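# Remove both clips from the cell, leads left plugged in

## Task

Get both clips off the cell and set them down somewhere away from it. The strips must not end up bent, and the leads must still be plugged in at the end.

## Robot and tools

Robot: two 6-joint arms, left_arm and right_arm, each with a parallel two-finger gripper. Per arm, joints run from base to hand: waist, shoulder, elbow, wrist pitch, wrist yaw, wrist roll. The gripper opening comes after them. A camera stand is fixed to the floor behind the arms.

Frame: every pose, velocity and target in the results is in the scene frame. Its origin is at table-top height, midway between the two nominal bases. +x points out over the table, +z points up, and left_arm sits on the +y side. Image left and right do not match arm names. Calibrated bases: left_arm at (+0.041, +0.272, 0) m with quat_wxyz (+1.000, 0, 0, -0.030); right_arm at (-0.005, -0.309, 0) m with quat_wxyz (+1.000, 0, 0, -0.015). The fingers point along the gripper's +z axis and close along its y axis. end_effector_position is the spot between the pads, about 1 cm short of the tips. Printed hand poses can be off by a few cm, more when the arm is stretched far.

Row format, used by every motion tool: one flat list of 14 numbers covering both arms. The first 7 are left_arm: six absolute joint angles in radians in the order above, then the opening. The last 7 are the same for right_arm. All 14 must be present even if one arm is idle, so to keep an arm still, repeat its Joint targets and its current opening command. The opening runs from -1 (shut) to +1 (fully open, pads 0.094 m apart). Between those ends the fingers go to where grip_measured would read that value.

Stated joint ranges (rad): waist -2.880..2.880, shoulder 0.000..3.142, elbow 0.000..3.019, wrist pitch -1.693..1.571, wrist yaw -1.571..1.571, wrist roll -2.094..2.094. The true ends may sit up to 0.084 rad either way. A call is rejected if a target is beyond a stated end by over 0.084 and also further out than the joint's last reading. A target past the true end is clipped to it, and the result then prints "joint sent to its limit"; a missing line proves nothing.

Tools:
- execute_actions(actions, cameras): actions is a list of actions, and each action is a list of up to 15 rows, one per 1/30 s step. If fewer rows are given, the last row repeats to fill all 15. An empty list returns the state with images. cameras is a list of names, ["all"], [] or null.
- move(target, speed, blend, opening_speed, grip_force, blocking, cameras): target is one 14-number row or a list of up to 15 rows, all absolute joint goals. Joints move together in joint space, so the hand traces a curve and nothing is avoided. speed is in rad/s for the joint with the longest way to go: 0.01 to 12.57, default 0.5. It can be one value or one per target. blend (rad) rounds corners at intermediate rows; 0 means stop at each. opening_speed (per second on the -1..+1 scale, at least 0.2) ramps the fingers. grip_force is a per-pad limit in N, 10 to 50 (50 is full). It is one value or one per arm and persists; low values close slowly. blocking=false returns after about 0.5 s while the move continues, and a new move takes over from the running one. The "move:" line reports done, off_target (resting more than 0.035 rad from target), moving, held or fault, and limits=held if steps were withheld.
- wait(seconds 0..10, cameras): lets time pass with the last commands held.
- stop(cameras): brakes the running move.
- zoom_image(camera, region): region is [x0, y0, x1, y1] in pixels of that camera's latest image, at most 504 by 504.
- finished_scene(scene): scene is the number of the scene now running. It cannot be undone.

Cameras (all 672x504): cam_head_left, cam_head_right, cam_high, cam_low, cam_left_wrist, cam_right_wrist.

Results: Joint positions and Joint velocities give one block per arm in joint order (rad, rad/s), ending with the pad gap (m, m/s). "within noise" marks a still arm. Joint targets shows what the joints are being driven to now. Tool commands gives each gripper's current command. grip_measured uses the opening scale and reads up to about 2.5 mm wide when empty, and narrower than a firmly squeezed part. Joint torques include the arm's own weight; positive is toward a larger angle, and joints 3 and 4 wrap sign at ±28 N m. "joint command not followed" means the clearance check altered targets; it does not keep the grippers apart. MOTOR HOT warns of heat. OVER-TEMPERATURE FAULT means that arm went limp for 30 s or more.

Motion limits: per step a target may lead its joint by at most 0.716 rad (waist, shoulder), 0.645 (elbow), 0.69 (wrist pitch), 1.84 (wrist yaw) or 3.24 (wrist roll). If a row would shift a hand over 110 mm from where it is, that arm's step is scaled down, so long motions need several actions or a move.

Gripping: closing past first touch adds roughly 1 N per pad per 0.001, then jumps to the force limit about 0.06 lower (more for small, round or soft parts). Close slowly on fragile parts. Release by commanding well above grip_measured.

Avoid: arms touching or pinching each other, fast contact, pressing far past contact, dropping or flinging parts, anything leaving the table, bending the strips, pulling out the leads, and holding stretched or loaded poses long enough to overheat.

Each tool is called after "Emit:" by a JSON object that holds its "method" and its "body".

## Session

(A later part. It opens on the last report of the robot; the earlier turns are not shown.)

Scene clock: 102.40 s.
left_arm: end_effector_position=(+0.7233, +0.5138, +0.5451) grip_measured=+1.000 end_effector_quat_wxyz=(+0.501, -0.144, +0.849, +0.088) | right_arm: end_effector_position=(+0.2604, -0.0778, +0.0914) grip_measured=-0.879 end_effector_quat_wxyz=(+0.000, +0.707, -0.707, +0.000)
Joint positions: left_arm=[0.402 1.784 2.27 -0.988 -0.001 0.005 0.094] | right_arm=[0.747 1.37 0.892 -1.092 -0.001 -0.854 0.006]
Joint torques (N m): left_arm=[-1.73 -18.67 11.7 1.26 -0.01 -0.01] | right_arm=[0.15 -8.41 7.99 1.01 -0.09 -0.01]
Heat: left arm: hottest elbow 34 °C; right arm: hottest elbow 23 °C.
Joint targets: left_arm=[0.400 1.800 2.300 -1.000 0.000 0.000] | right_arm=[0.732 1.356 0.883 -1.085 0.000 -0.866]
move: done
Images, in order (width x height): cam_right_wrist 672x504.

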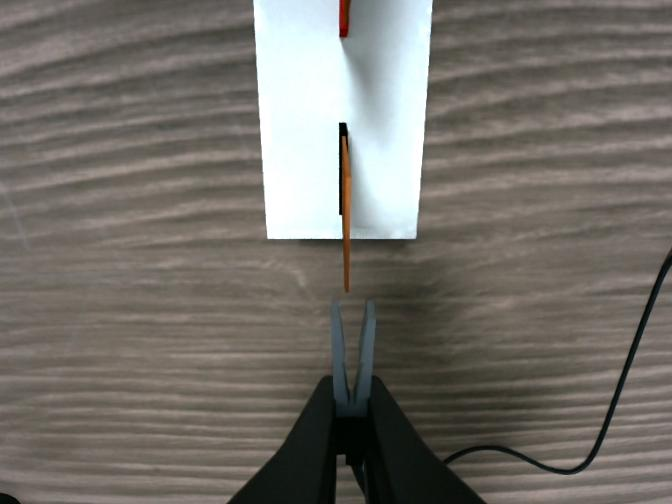

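Emit:
{"method": "move", "body": {"target": [[0.4,1.8,2.3,-1.0,0,0.0,1,0.55,1.243,0.80,-1.115,0.0,-1.04,-0.93],[0.4,1.8,2.3,-1.0,0,0.0,1,0.55,1.368,0.700,-0.90,0.0,-1.04,-0.93]], "speed": 0.3, "blend": 0.02, "cameras": ["all"]}}

Emit:
{"method": "zoom_image", "body": {"camera": "cam_low", "region": [130, 190, 230, 290]}}

Scene clock: 106.70 s.
left_arm: end_effector_position=(+0.7233, +0.5138, +0.5451) grip_measured=+1.000 end_effector_quat_wxyz=(+0.501, -0.144, +0.849, +0.088) | right_arm: end_effector_position=(+0.2646, -0.1499, +0.0337) grip_measured=-0.879 end_effector_quat_wxyz=(+0.000, +0.704, -0.711, +0.000)
Joint positions: left_arm=[0.402 1.784 2.27 -0.988 -0.001 0.005 0.094] | right_arm=[0.563 1.365 0.707 -0.914 0 -1.028 0.006]
Joint torques (N m): left_arm=[-1.55 -18.78 11.54 1.2 0.02 0.01] | right_arm=[0.26 -6.3 7.24 1.21 -0.1 -0.05]
Heat: left arm: hottest elbow 34 °C; right arm: hottest elbow 23 °C.
Joint targets: left_arm=[0.400 1.800 2.300 -1.000 0.000 0.000] | right_arm=[0.550 1.368 0.700 -0.900 0.000 -1.040]
move: done

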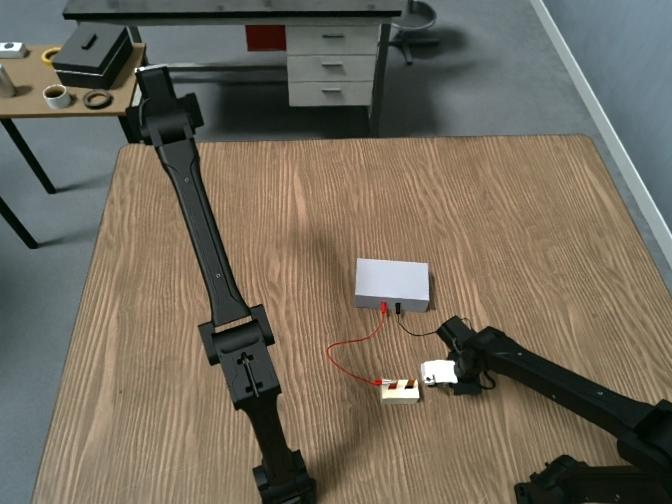

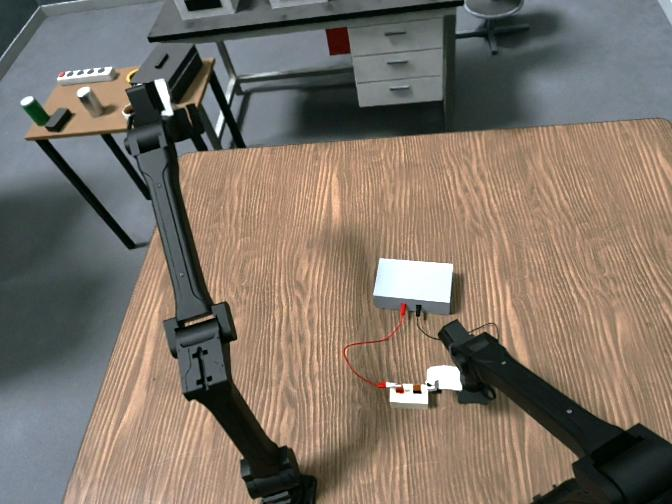

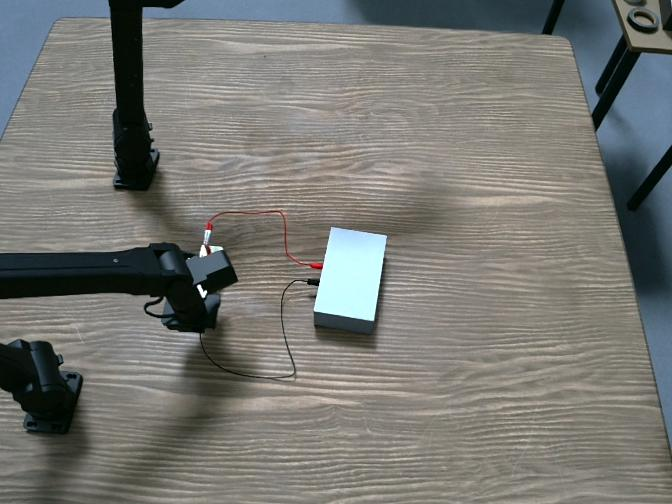

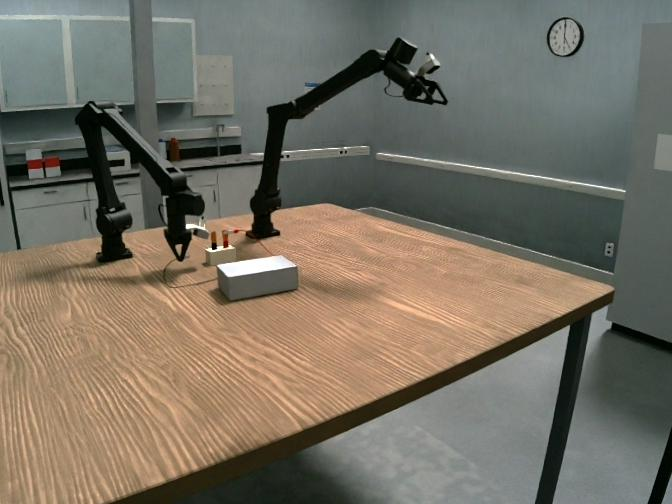

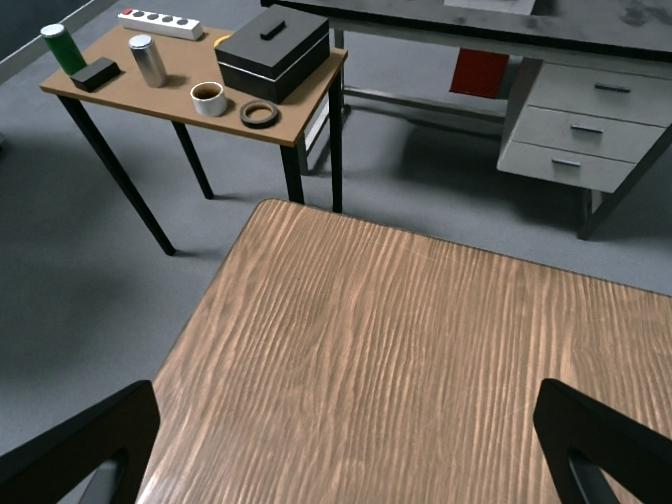

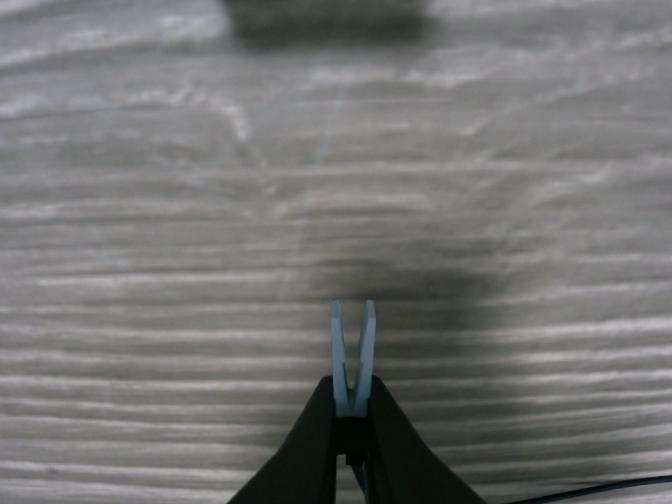

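Scaled by 5.040 from the camera's 672x504 image, which has a finer 960x720 frame.

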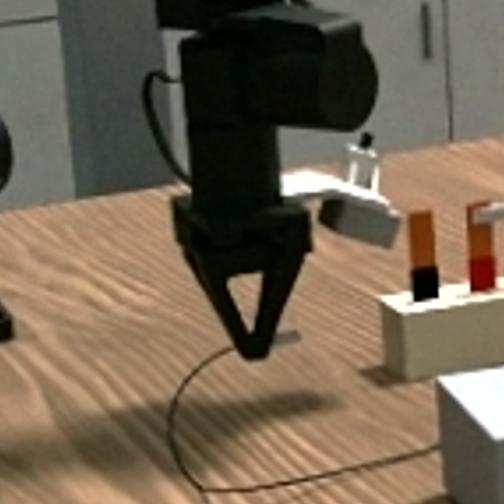

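Emit:
{"method": "move", "body": {"target": [0.4,1.8,2.3,-1.0,0,0.0,1,0.55,1.399,0.679,-0.848,0.0,-1.04,-0.93], "speed": 0.05, "cameras": ["cam_low","cam_right_wrist"]}}

Emit:
{"method": "zoom_image", "body": {"camera": "cam_low", "region": [130, 190, 230, 290]}}

Scene clock: 109.77 s.
left_arm: end_effector_position=(+0.7233, +0.5138, +0.5451) grip_measured=+1.000 end_effector_quat_wxyz=(+0.501, -0.144, +0.849, +0.088) | right_arm: end_effector_position=(+0.2648, -0.1498, +0.0195) grip_measured=-0.879 end_effector_quat_wxyz=(-0.002, +0.704, -0.711, +0.000)
Joint positions: left_arm=[0.402 1.784 2.27 -0.988 -0.001 0.005 0.094] | right_arm=[0.563 1.393 0.688 -0.862 0 -1.028 0.006]
Joint torques (N m): left_arm=[-1.85 -19.14 11.66 1.28 0.02 0.03] | right_arm=[0.26 -6.24 6.86 1.33 -0.1 -0.05]
Heat: left arm: hottest elbow 34 °C; right arm: hottest gripper 23 °C.
Joint targets: left_arm=[0.400 1.800 2.300 -1.000 0.000 0.000] | right_arm=[0.550 1.399 0.679 -0.848 0.000 -1.040]
move: done
Images, in order (width x height): cam_low 672x504, cam_right_wrist 672x504.

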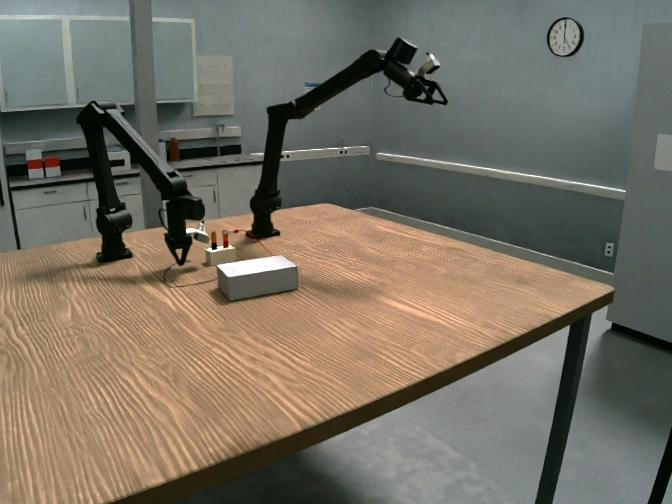

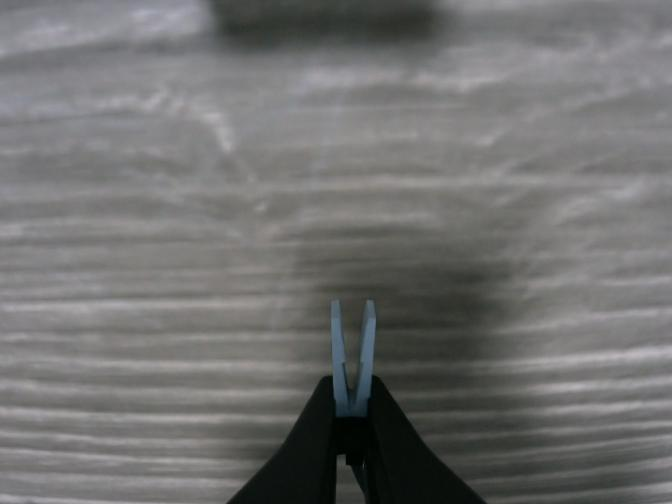

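Scaled by 5.040 from the camera's 672x504 image, which has a finer 960x720 frame.

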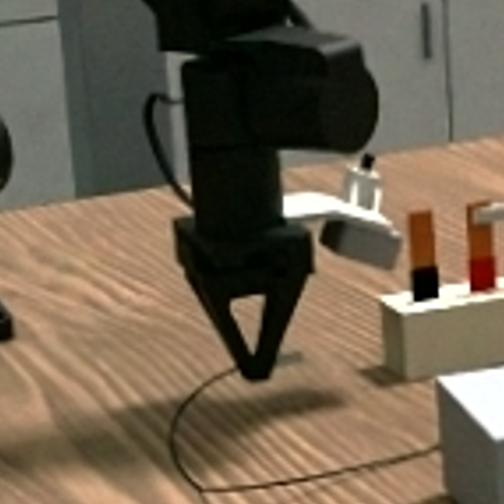

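Emit:
{"method": "move", "body": {"target": [0.4,1.8,2.3,-1.0,0,0.0,1,0.55,1.412,0.671,-0.828,0.0,-1.04,-0.93], "speed": 0.05}}

Emit:
{"method": "move", "body": {"target": [0.4,1.8,2.3,-1.0,0,0.0,1,0.55,1.412,0.671,-0.828,0.0,-1.04,-0.5], "opening_speed": 0.3, "cameras": ["cam_low","cam_right_wrist"]}}

Emit:
{"method": "zoom_image", "body": {"camera": "cam_low", "region": [130, 190, 230, 290]}}

Scene clock: 111.73 s.
left_arm: end_effector_position=(+0.7233, +0.5138, +0.5451) grip_measured=+1.000 end_effector_quat_wxyz=(+0.501, -0.144, +0.849, +0.088) | right_arm: end_effector_position=(+0.2642, -0.1501, +0.0134) grip_measured=-0.879 end_effector_quat_wxyz=(-0.001, +0.704, -0.711, +0.000)
Joint positions: left_arm=[0.402 1.784 2.27 -0.988 -0.001 0.005 0.094] | right_arm=[0.563 1.406 0.679 -0.842 0 -1.028 0.006]
Joint torques (N m): left_arm=[-1.61 -18.78 11.51 1.18 0.04 -0.01] | right_arm=[0.26 -6.24 6.78 1.14 -0.1 -0.05]
Heat: left arm: hottest elbow 34 °C; right arm: hottest gripper 23 °C.
Joint targets: left_arm=[0.400 1.800 2.300 -1.000 0.000 0.000] | right_arm=[0.550 1.412 0.671 -0.828 0.000 -1.040]
move: done

Scene clock: 113.47 s.
left_arm: end_effector_position=(+0.7233, +0.5138, +0.5451) grip_measured=+1.000 end_effector_quat_wxyz=(+0.501, -0.144, +0.849, +0.088) | right_arm: end_effector_position=(+0.2642, -0.1501, +0.0134) grip_measured=-0.502 end_effector_quat_wxyz=(-0.001, +0.704, -0.710, +0.000)
Joint positions: left_arm=[0.402 1.784 2.27 -0.988 -0.001 0.005 0.094] | right_arm=[0.563 1.406 0.679 -0.842 0 -1.029 0.023]
Joint torques (N m): left_arm=[-1.38 -18.67 11.7 1.14 0.04 -0.02] | right_arm=[0.26 -6.24 6.78 1.25 -0.1 -0.05]
Heat: left arm: hottest elbow 34 °C; right arm: hottest gripper 23 °C.
Joint targets: left_arm=[0.400 1.800 2.300 -1.000 0.000 0.000] | right_arm=[0.550 1.412 0.671 -0.828 0.000 -1.040]
move: done
Images, in order (width x height): cam_low 672x504, cam_right_wrist 672x504.

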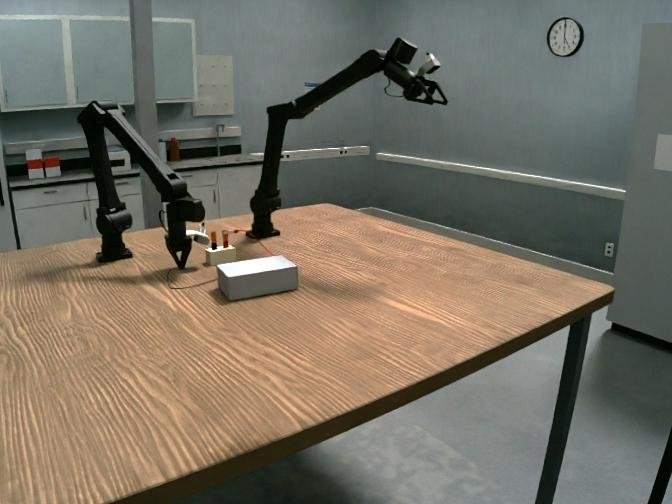

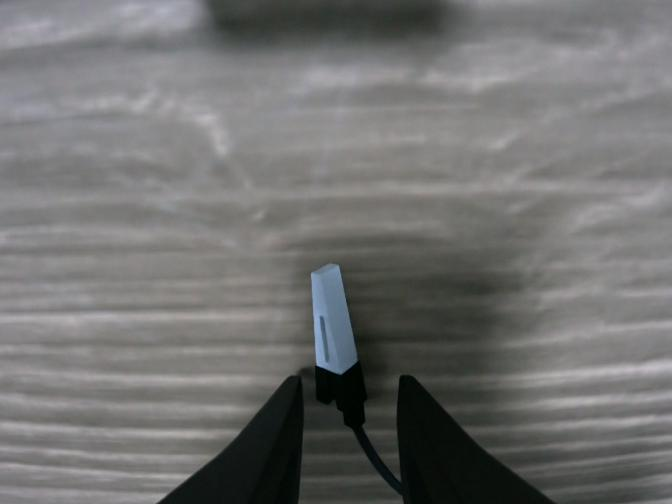

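Scaled by 5.040 from the camera's 672x504 image, which has a finer 960x720 frame.

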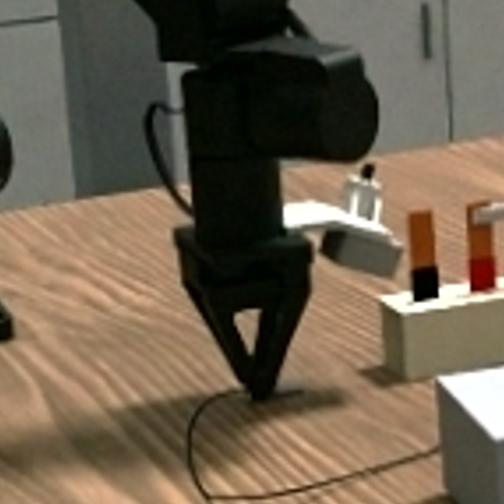

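Emit:
{"method": "move", "body": {"target": [[0.4,1.8,2.3,-1.0,0,0.0,1,0.55,1.412,0.671,-0.828,0.0,-1.04,0.2],[0.4,1.8,2.3,-1.0,0,0.0,1,0.55,1.243,0.86,-1.115,0.0,-1.04,0.2],[-0.728,1.156,1.137,-1.552,0,0.784,1,-0.5,1.0,1.0,-1.2,0.0,0,0.2]], "speed": [0.3,0.3,0.8], "cameras": ["all"]}}

Scene clock: 121.00 s.
left_arm: end_effector_position=(+0.2677, +0.0491, +0.2477) grip_measured=+1.000 end_effector_quat_wxyz=(+0.003, +0.699, +0.716, +0.000) | right_arm: end_effector_position=(+0.2844, -0.4738, +0.2236) grip_measured=+0.199 end_effector_quat_wxyz=(+0.150, +0.247, +0.957, -0.041)
Joint positions: left_arm=[-0.717 1.165 1.14 -1.54 -0.001 0.769 0.094] | right_arm=[-0.486 1.006 0.935 -1.189 0 -0.012 0.056]
Joint torques (N m): left_arm=[-2.02 -9.11 8.75 -0.46 0.07 0.23] | right_arm=[0.21 -4.6 16.32 0.76 -0.06 0.18]
Heat: left arm: hottest elbow 34 °C; right arm: hottest elbow 23 °C.
Joint targets: left_arm=[-0.728 1.156 1.137 -1.552 0.000 0.784] | right_arm=[-0.500 1.000 1.000 -1.200 0.000 0.000]
move: off_target (right_arm); right_arm: the elbow is farthest, 0.065 rad from its target

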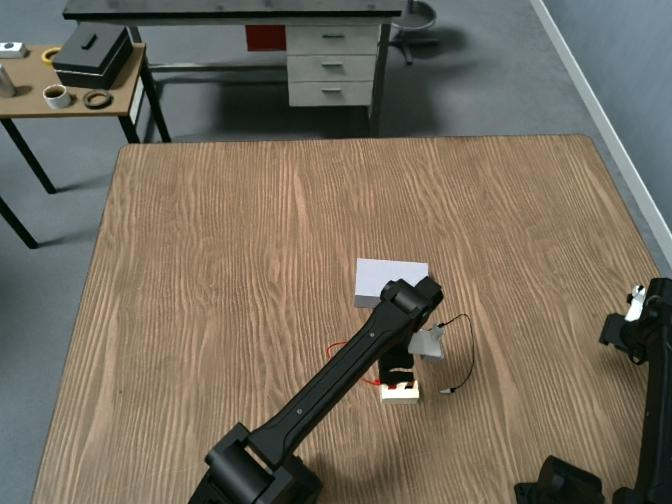

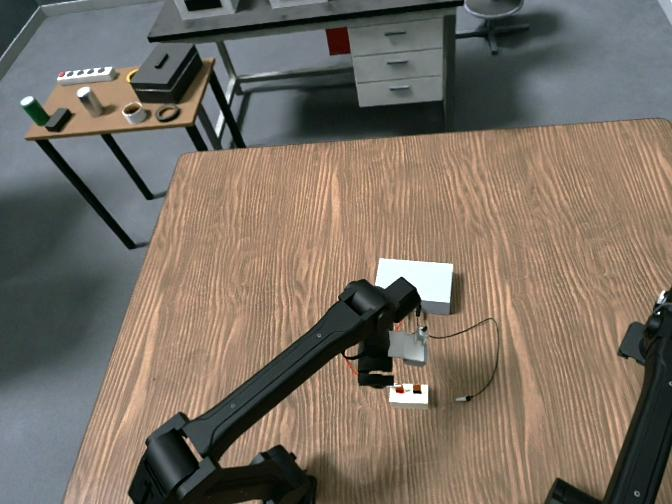

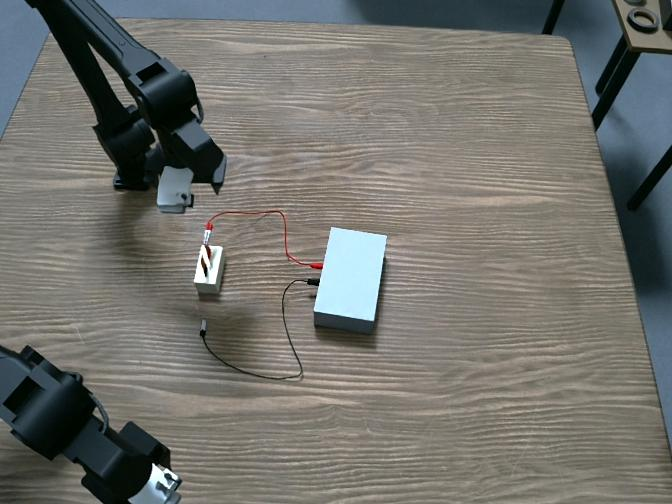

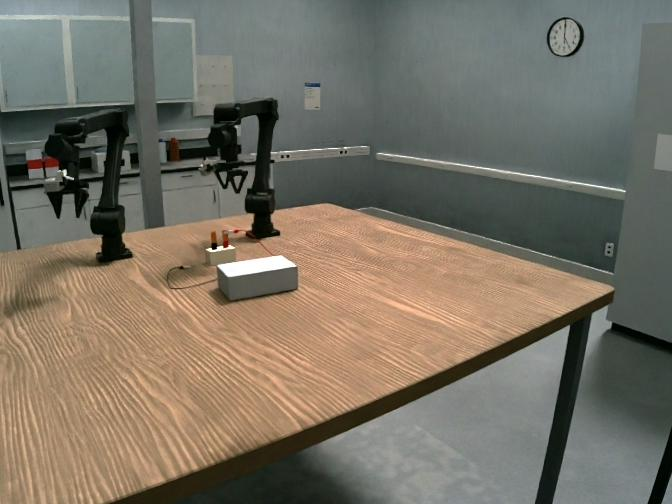

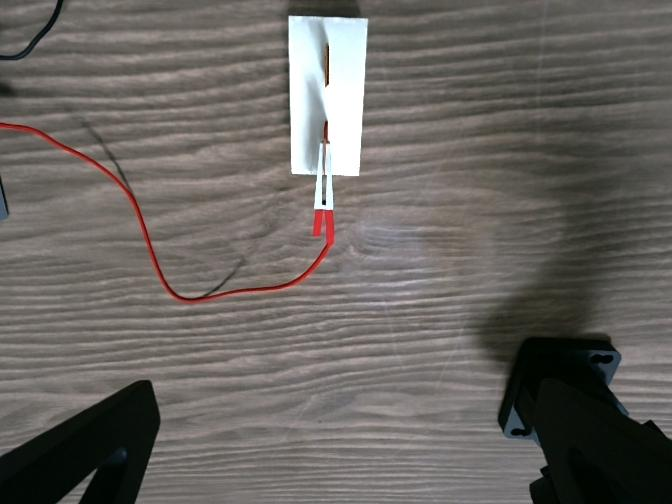

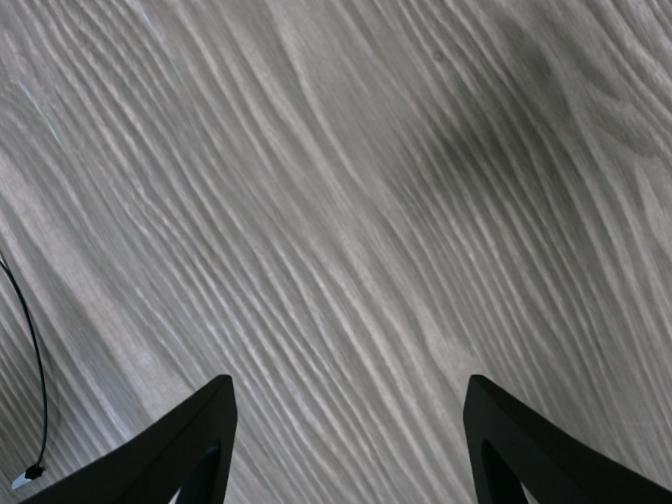

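Emit:
{"method": "move", "body": {"target": [-0.674,1.259,0.875,-1.183,0,0.84,-0.6,-0.5,1.0,0.96,-1.2,0.0,0,0.2], "speed": 0.3, "cameras": ["cam_left_wrist","cam_low"]}}

Emit:
{"method": "zoom_image", "body": {"camera": "cam_low", "region": [180, 190, 280, 290]}}

Emit:
{"method": "zoom_image", "body": {"camera": "cam_left_wrist", "region": [230, 200, 470, 444]}}

Scene clock: 124.93 s.
left_arm: end_effector_position=(+0.2766, +0.0520, +0.1240) grip_measured=-0.597 end_effector_quat_wxyz=(+0.001, +0.709, +0.705, +0.000) | right_arm: end_effector_position=(+0.2844, -0.4738, +0.2236) grip_measured=+0.199 end_effector_quat_wxyz=(+0.150, +0.247, +0.957, -0.040)
Joint positions: left_arm=[-0.691 1.248 0.875 -1.196 -0.001 0.826 0.019] | right_arm=[-0.486 1.006 0.935 -1.189 0 -0.012 0.056]
Joint torques (N m): left_arm=[-0.5 -7.88 8.31 0.73 0.04 0.21] | right_arm=[0.21 -4.6 12.64 0.76 -0.06 0.18]
Heat: left arm: hottest elbow 33 °C; right arm: hottest elbow 23 °C.
Joint targets: left_arm=[-0.674 1.259 0.875 -1.183 0.000 0.840] | right_arm=[-0.500 1.000 0.960 -1.200 0.000 0.000]
move: done
Images, in order (width x height): cam_low 672x504, cam_left_wrist 672x504.

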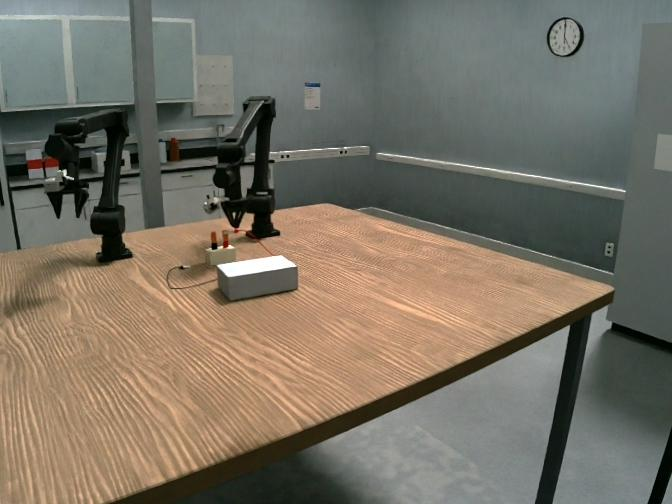

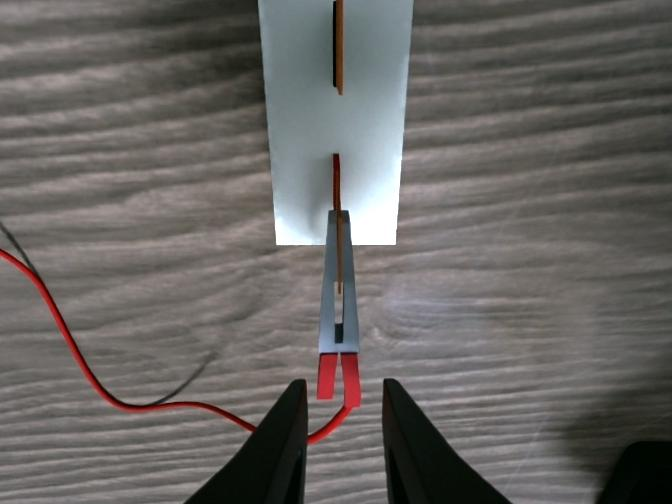

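Scaled by 5.040 from the camera's 672x504 image, which has a finer 960x720 frame.

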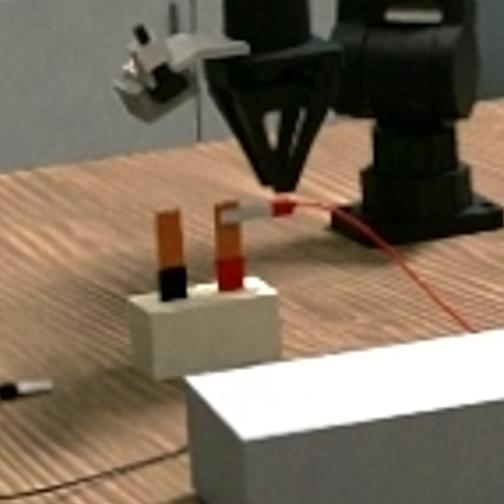

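Scaled by 2.066 from the camera's 672x504 image, which has a finer 960x720 frame.

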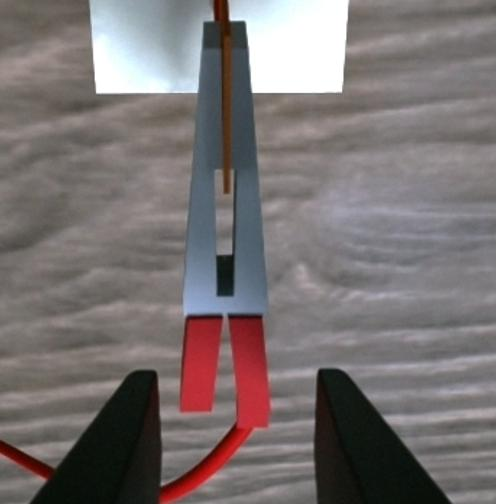

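Emit:
{"method": "move", "body": {"target": [-0.669,1.285,0.838,-1.122,0,0.84,0.2,-0.5,1.0,0.96,-1.2,0.0,0,0.2], "speed": 0.15, "cameras": ["cam_left_wrist","cam_low"]}}

Emit:
{"method": "zoom_image", "body": {"camera": "cam_low", "region": [180, 190, 280, 290]}}

Emit:
{"method": "zoom_image", "body": {"camera": "cam_left_wrist", "region": [230, 260, 470, 504]}}

Scene clock: 132.77 s.
left_arm: end_effector_position=(+0.2780, +0.0528, +0.1042) grip_measured=+0.197 end_effector_quat_wxyz=(+0.001, +0.708, +0.706, +0.000) | right_arm: end_effector_position=(+0.2844, -0.4738, +0.2236) grip_measured=+0.199 end_effector_quat_wxyz=(+0.150, +0.247, +0.957, -0.040)
Joint positions: left_arm=[-0.686 1.272 0.839 -1.135 -0.001 0.826 0.056] | right_arm=[-0.486 1.006 0.935 -1.189 0 -0.012 0.056]
Joint torques (N m): left_arm=[-0.26 -8 7.98 0.75 0.07 0.2] | right_arm=[0.26 -4.6 12.63 0.76 -0.06 0.18]
Heat: left arm: hottest elbow 32 °C; right arm: hottest elbow 24 °C.
Joint targets: left_arm=[-0.669 1.285 0.838 -1.122 0.000 0.840] | right_arm=[-0.500 1.000 0.960 -1.200 0.000 0.000]
move: done
Images, in order (width x height): cam_low 672x504, cam_left_wrist 672x504.

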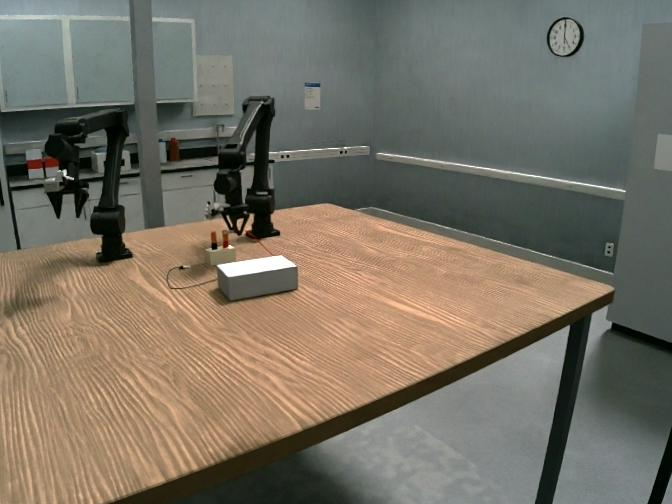

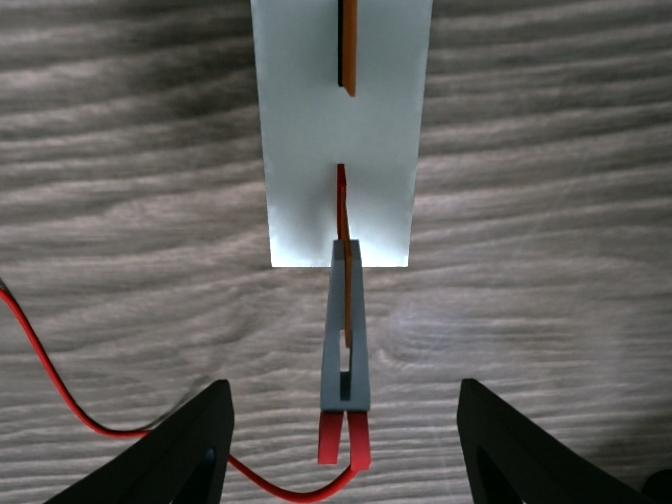

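Scaled by 5.040 from the camera's 672x504 image, which has a finer 960x720 frame.

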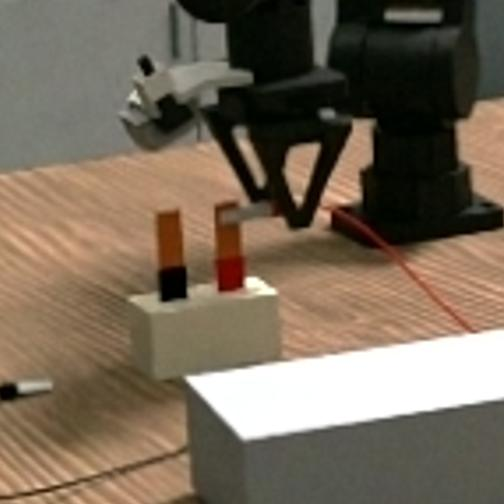

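Scaled by 2.066 from the camera's 672x504 image, which has a finer 960x720 frame.

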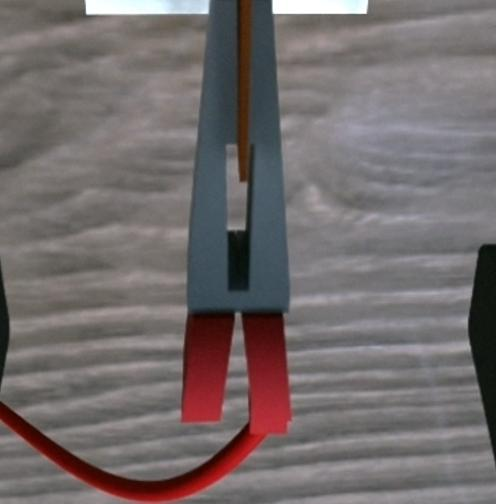

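Emit:
{"method": "move", "body": {"target": [-0.664,1.285,0.838,-1.152,0,0.84,-0.55,-0.5,1.0,0.96,-1.2,0.0,0,0.2], "speed": 0.15, "cameras": ["cam_left_wrist","cam_low"]}}

Emit:
{"method": "zoom_image", "body": {"camera": "cam_low", "region": [180, 190, 280, 290]}}

Emit:
{"method": "zoom_image", "body": {"camera": "cam_left_wrist", "region": [230, 260, 470, 504]}}

Scene clock: 135.47 s.
left_arm: end_effector_position=(+0.2780, +0.0549, +0.1042) grip_measured=-0.547 end_effector_quat_wxyz=(-0.001, +0.706, +0.708, +0.000) | right_arm: end_effector_position=(+0.2844, -0.4738, +0.2236) grip_measured=+0.199 end_effector_quat_wxyz=(+0.150, +0.247, +0.957, -0.040)
Joint positions: left_arm=[-0.681 1.272 0.839 -1.141 -0.001 0.826 0.021] | right_arm=[-0.486 1.006 0.935 -1.189 0 -0.012 0.056]
Joint torques (N m): left_arm=[-0.44 -7.94 7.92 -0.39 0.06 0.17] | right_arm=[0.26 -4.6 12.63 0.76 -0.06 0.17]
Heat: left arm: hottest elbow 32 °C; right arm: hottest elbow 24 °C.
Joint targets: left_arm=[-0.664 1.285 0.838 -1.152 0.000 0.840] | right_arm=[-0.500 1.000 0.960 -1.200 0.000 0.000]
move: done
Images, in order (width x height): cam_low 672x504, cam_left_wrist 672x504.

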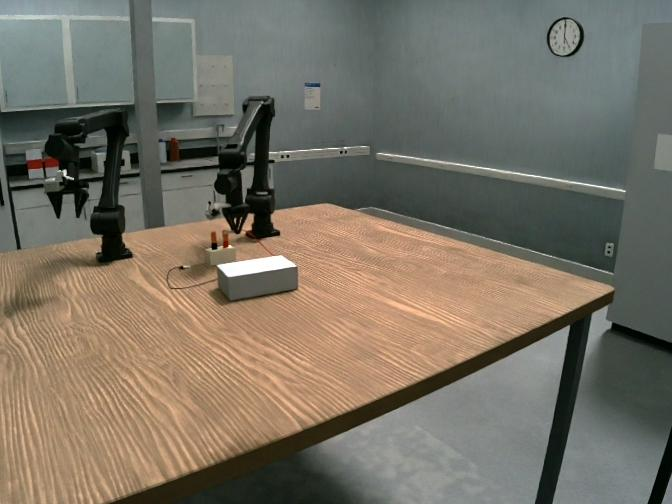

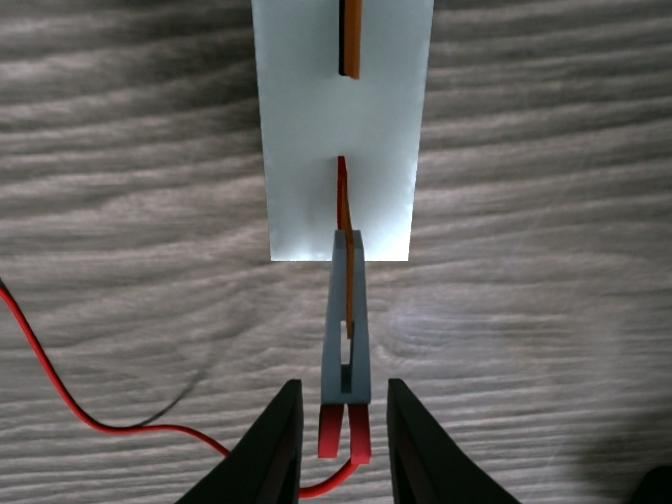

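Scaled by 5.040 from the camera's 672x504 image, which has a finer 960x720 frame.

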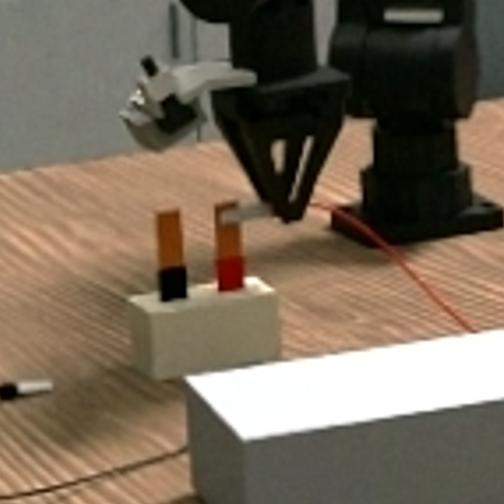

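Scaled by 2.066 from the camera's 672x504 image, which has a finer 960x720 frame.

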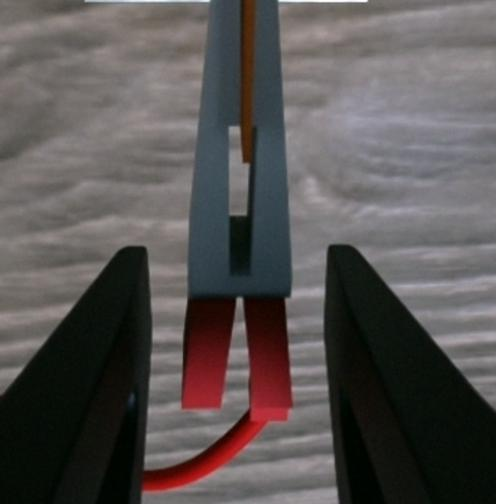

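Emit:
{"method": "move", "body": {"target": [-0.664,1.285,0.838,-1.152,0,0.84,-0.76,-0.5,1.0,0.96,-1.2,0.0,0,0.2], "opening_speed": 0.3, "cameras": ["cam_left_wrist"]}}

Emit:
{"method": "zoom_image", "body": {"camera": "cam_left_wrist", "region": [230, 260, 470, 504]}}

Emit:
{"method": "move", "body": {"target": [-0.664,1.285,0.838,-1.152,0,0.84,-0.93,-0.5,1.0,0.96,-1.2,0.0,0,0.2], "opening_speed": 0.2, "cameras": ["cam_left_wrist"]}}

Emit:
{"method": "zoom_image", "body": {"camera": "cam_left_wrist", "region": [230, 200, 470, 444]}}

Scene clock: 138.03 s.
left_arm: end_effector_position=(+0.2781, +0.0550, +0.1042) grip_measured=-0.754 end_effector_quat_wxyz=(-0.001, +0.706, +0.708, +0.000) | right_arm: end_effector_position=(+0.2844, -0.4738, +0.2236) grip_measured=+0.199 end_effector_quat_wxyz=(+0.150, +0.247, +0.957, -0.040)
Joint positions: left_arm=[-0.681 1.272 0.839 -1.141 -0.001 0.826 0.012] | right_arm=[-0.486 1.006 0.935 -1.189 0 -0.012 0.056]
Joint torques (N m): left_arm=[-0.38 -8.12 7.75 -0.31 0.07 0.2] | right_arm=[0.26 -4.6 12.63 0.76 -0.06 0.18]
Heat: left arm: hottest elbow 32 °C; right arm: hottest elbow 24 °C.
Joint targets: left_arm=[-0.664 1.285 0.838 -1.152 0.000 0.840] | right_arm=[-0.500 1.000 0.960 -1.200 0.000 0.000]
move: done
Images, in order (width x height): cam_left_wrist 672x504.

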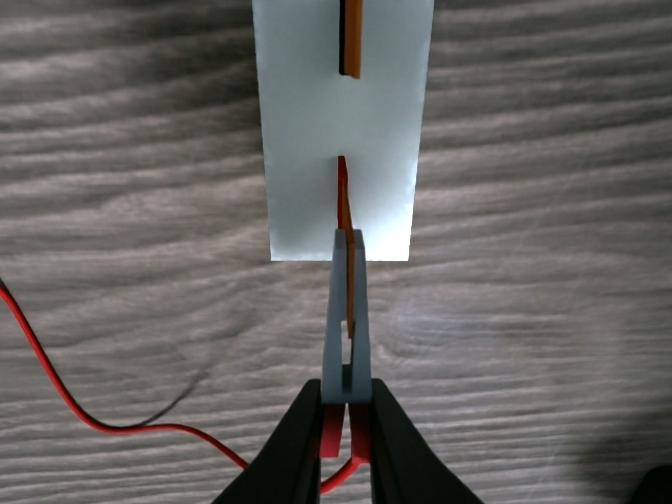

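Scaled by 2.066 from the camera's 672x504 image, which has a finer 960x720 frame.

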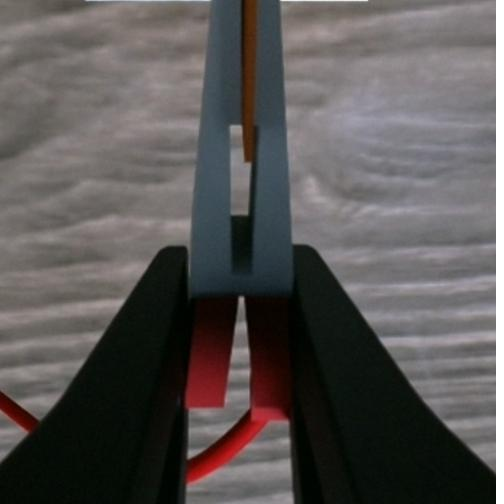

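Scene clock: 139.10 s.
left_arm: end_effector_position=(+0.2781, +0.0550, +0.1042) grip_measured=-0.853 end_effector_quat_wxyz=(-0.001, +0.706, +0.708, +0.000) | right_arm: end_effector_position=(+0.2844, -0.4738, +0.2236) grip_measured=+0.199 end_effector_quat_wxyz=(+0.150, +0.247, +0.957, -0.040)
Joint positions: left_arm=[-0.681 1.272 0.839 -1.141 -0.001 0.826 0.007] | right_arm=[-0.486 1.006 0.935 -1.189 0 -0.012 0.056]
Joint torques (N m): left_arm=[-0.56 -7.18 8.06 -0.42 0.08 0.21] | right_arm=[0.26 -4.6 12.63 0.76 -0.06 0.17]
Heat: left arm: hottest elbow 32 °C; right arm: hottest elbow 24 °C.
Joint targets: left_arm=[-0.664 1.285 0.838 -1.152 0.000 0.840] | right_arm=[-0.500 1.000 0.960 -1.200 0.000 0.000]
move: done
Images, in order (width x height): cam_left_wrist 672x504.

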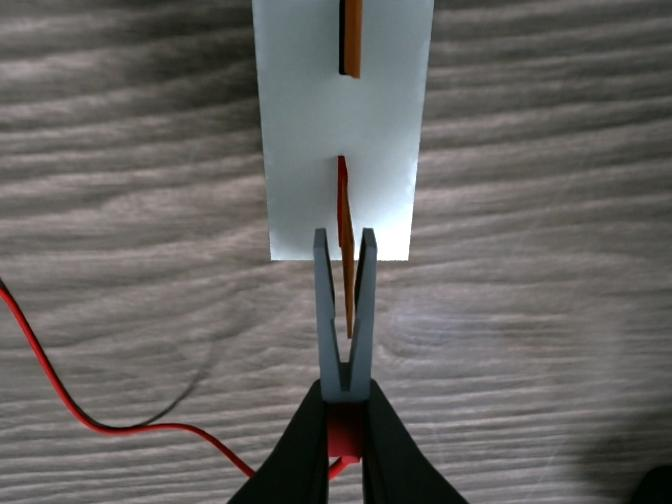

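Scaled by 2.066 from the camera's 672x504 image, which has a finer 960x720 frame.

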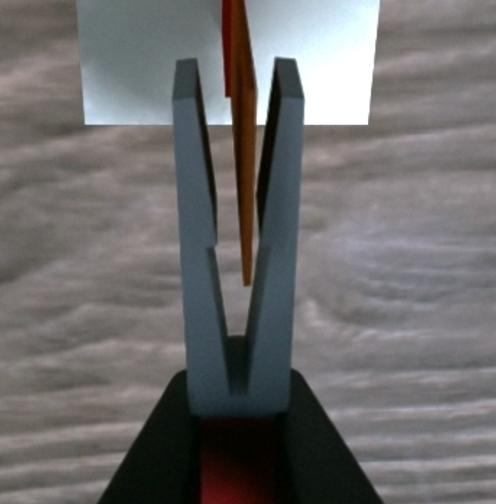

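Emit:
{"method": "move", "body": {"target": [-0.664,1.262,0.831,-1.152,0,0.84,-0.93,-0.5,1.0,0.96,-1.2,0.0,0,0.2], "speed": 0.05, "cameras": ["cam_left_wrist"]}}

Scene clock: 142.07 s.
left_arm: end_effector_position=(+0.2761, +0.0568, +0.1020) grip_measured=-0.854 end_effector_quat_wxyz=(-0.005, +0.706, +0.708, +0.000) | right_arm: end_effector_position=(+0.2844, -0.4738, +0.2236) grip_measured=+0.199 end_effector_quat_wxyz=(+0.150, +0.247, +0.957, -0.040)
Joint positions: left_arm=[-0.681 1.272 0.832 -1.141 -0.001 0.826 0.007] | right_arm=[-0.486 1.006 0.935 -1.189 0 -0.012 0.056]
Joint torques (N m): left_arm=[-0.15 -9.7 7.98 -0.43 0.08 0.22] | right_arm=[0.26 -4.6 12.63 0.76 -0.06 0.17]
Heat: left arm: hottest elbow 32 °C; right arm: hottest elbow 25 °C.
Joint targets: left_arm=[-0.664 1.262 0.831 -1.152 0.000 0.840] | right_arm=[-0.500 1.000 0.960 -1.200 0.000 0.000]
move: done
Images, in order (width x height): cam_left_wrist 672x504.

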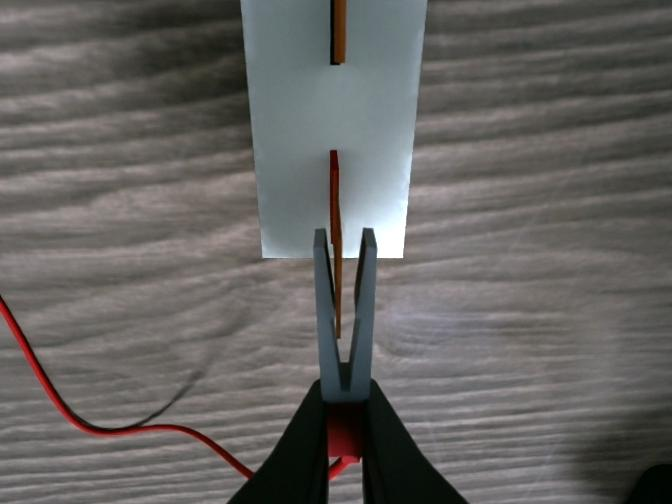

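Emit:
{"method": "move", "body": {"target": [-0.648,1.250,0.825,-1.150,0,0.856,-0.93,-0.5,1.0,0.96,-1.2,0.0,0,0.2], "speed": 0.05, "cameras": ["cam_left_wrist"]}}

Scene clock: 144.20 s.
left_arm: end_effector_position=(+0.2777, +0.0620, +0.1020) grip_measured=-0.854 end_effector_quat_wxyz=(-0.004, +0.706, +0.708, +0.000) | right_arm: end_effector_position=(+0.2844, -0.4738, +0.2236) grip_measured=+0.199 end_effector_quat_wxyz=(+0.150, +0.247, +0.957, -0.040)
Joint positions: left_arm=[-0.665 1.265 0.826 -1.141 -0.001 0.841 0.007] | right_arm=[-0.486 1.006 0.935 -1.189 0 -0.012 0.056]
Joint torques (N m): left_arm=[-0.03 -9.82 7.84 -0.28 0.07 0.21] | right_arm=[0.26 -4.6 12.64 0.76 -0.06 0.18]
Heat: left arm: hottest elbow 31 °C; right arm: hottest elbow 25 °C.
Joint targets: left_arm=[-0.648 1.250 0.825 -1.150 0.000 0.856] | right_arm=[-0.500 1.000 0.960 -1.200 0.000 0.000]
move: done
Images, in order (width x height): cam_left_wrist 672x504.

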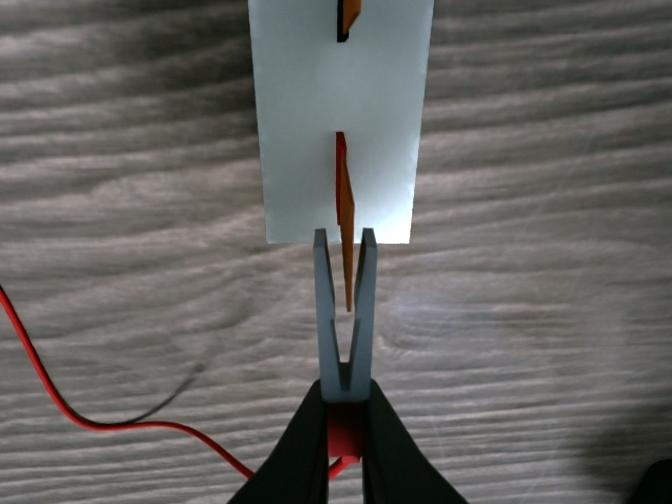

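Emit:
{"method": "move", "body": {"target": [-0.624,1.228,0.806,-1.150,0,0.880,-0.93,-0.5,1.0,0.96,-1.2,0.0,0,0.2], "speed": 0.05, "cameras": ["cam_left_wrist"]}}

Scene clock: 145.77 s.
left_arm: end_effector_position=(+0.2774, +0.0724, +0.1021) grip_measured=-0.854 end_effector_quat_wxyz=(-0.002, +0.706, +0.709, +0.000) | right_arm: end_effector_position=(+0.2844, -0.4738, +0.2236) grip_measured=+0.199 end_effector_quat_wxyz=(+0.150, +0.247, +0.957, -0.040)
Joint positions: left_arm=[-0.641 1.242 0.808 -1.141 -0.001 0.865 0.007] | right_arm=[-0.486 1.006 0.935 -1.189 0 -0.012 0.056]
Joint torques (N m): left_arm=[-0.38 -9.52 7.75 -0.24 0.04 0.2] | right_arm=[0.26 -4.54 12.64 0.76 -0.06 0.18]
Heat: left arm: hottest elbow 31 °C; right arm: hottest elbow 25 °C.
Joint targets: left_arm=[-0.624 1.228 0.806 -1.150 0.000 0.880] | right_arm=[-0.500 1.000 0.960 -1.200 0.000 0.000]
move: done
Images, in order (width x height): cam_left_wrist 672x504.

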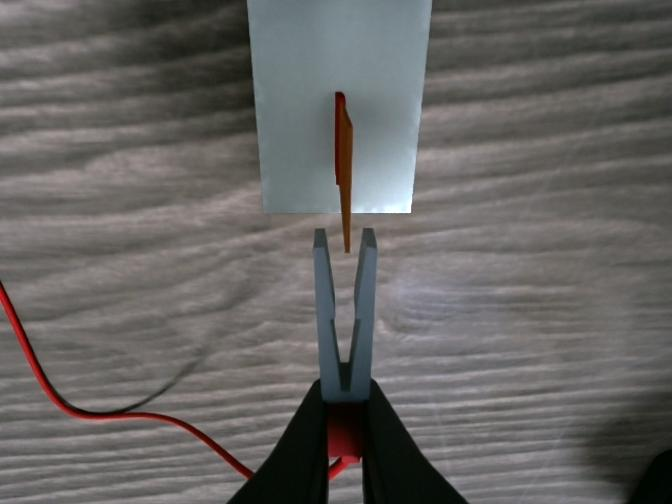

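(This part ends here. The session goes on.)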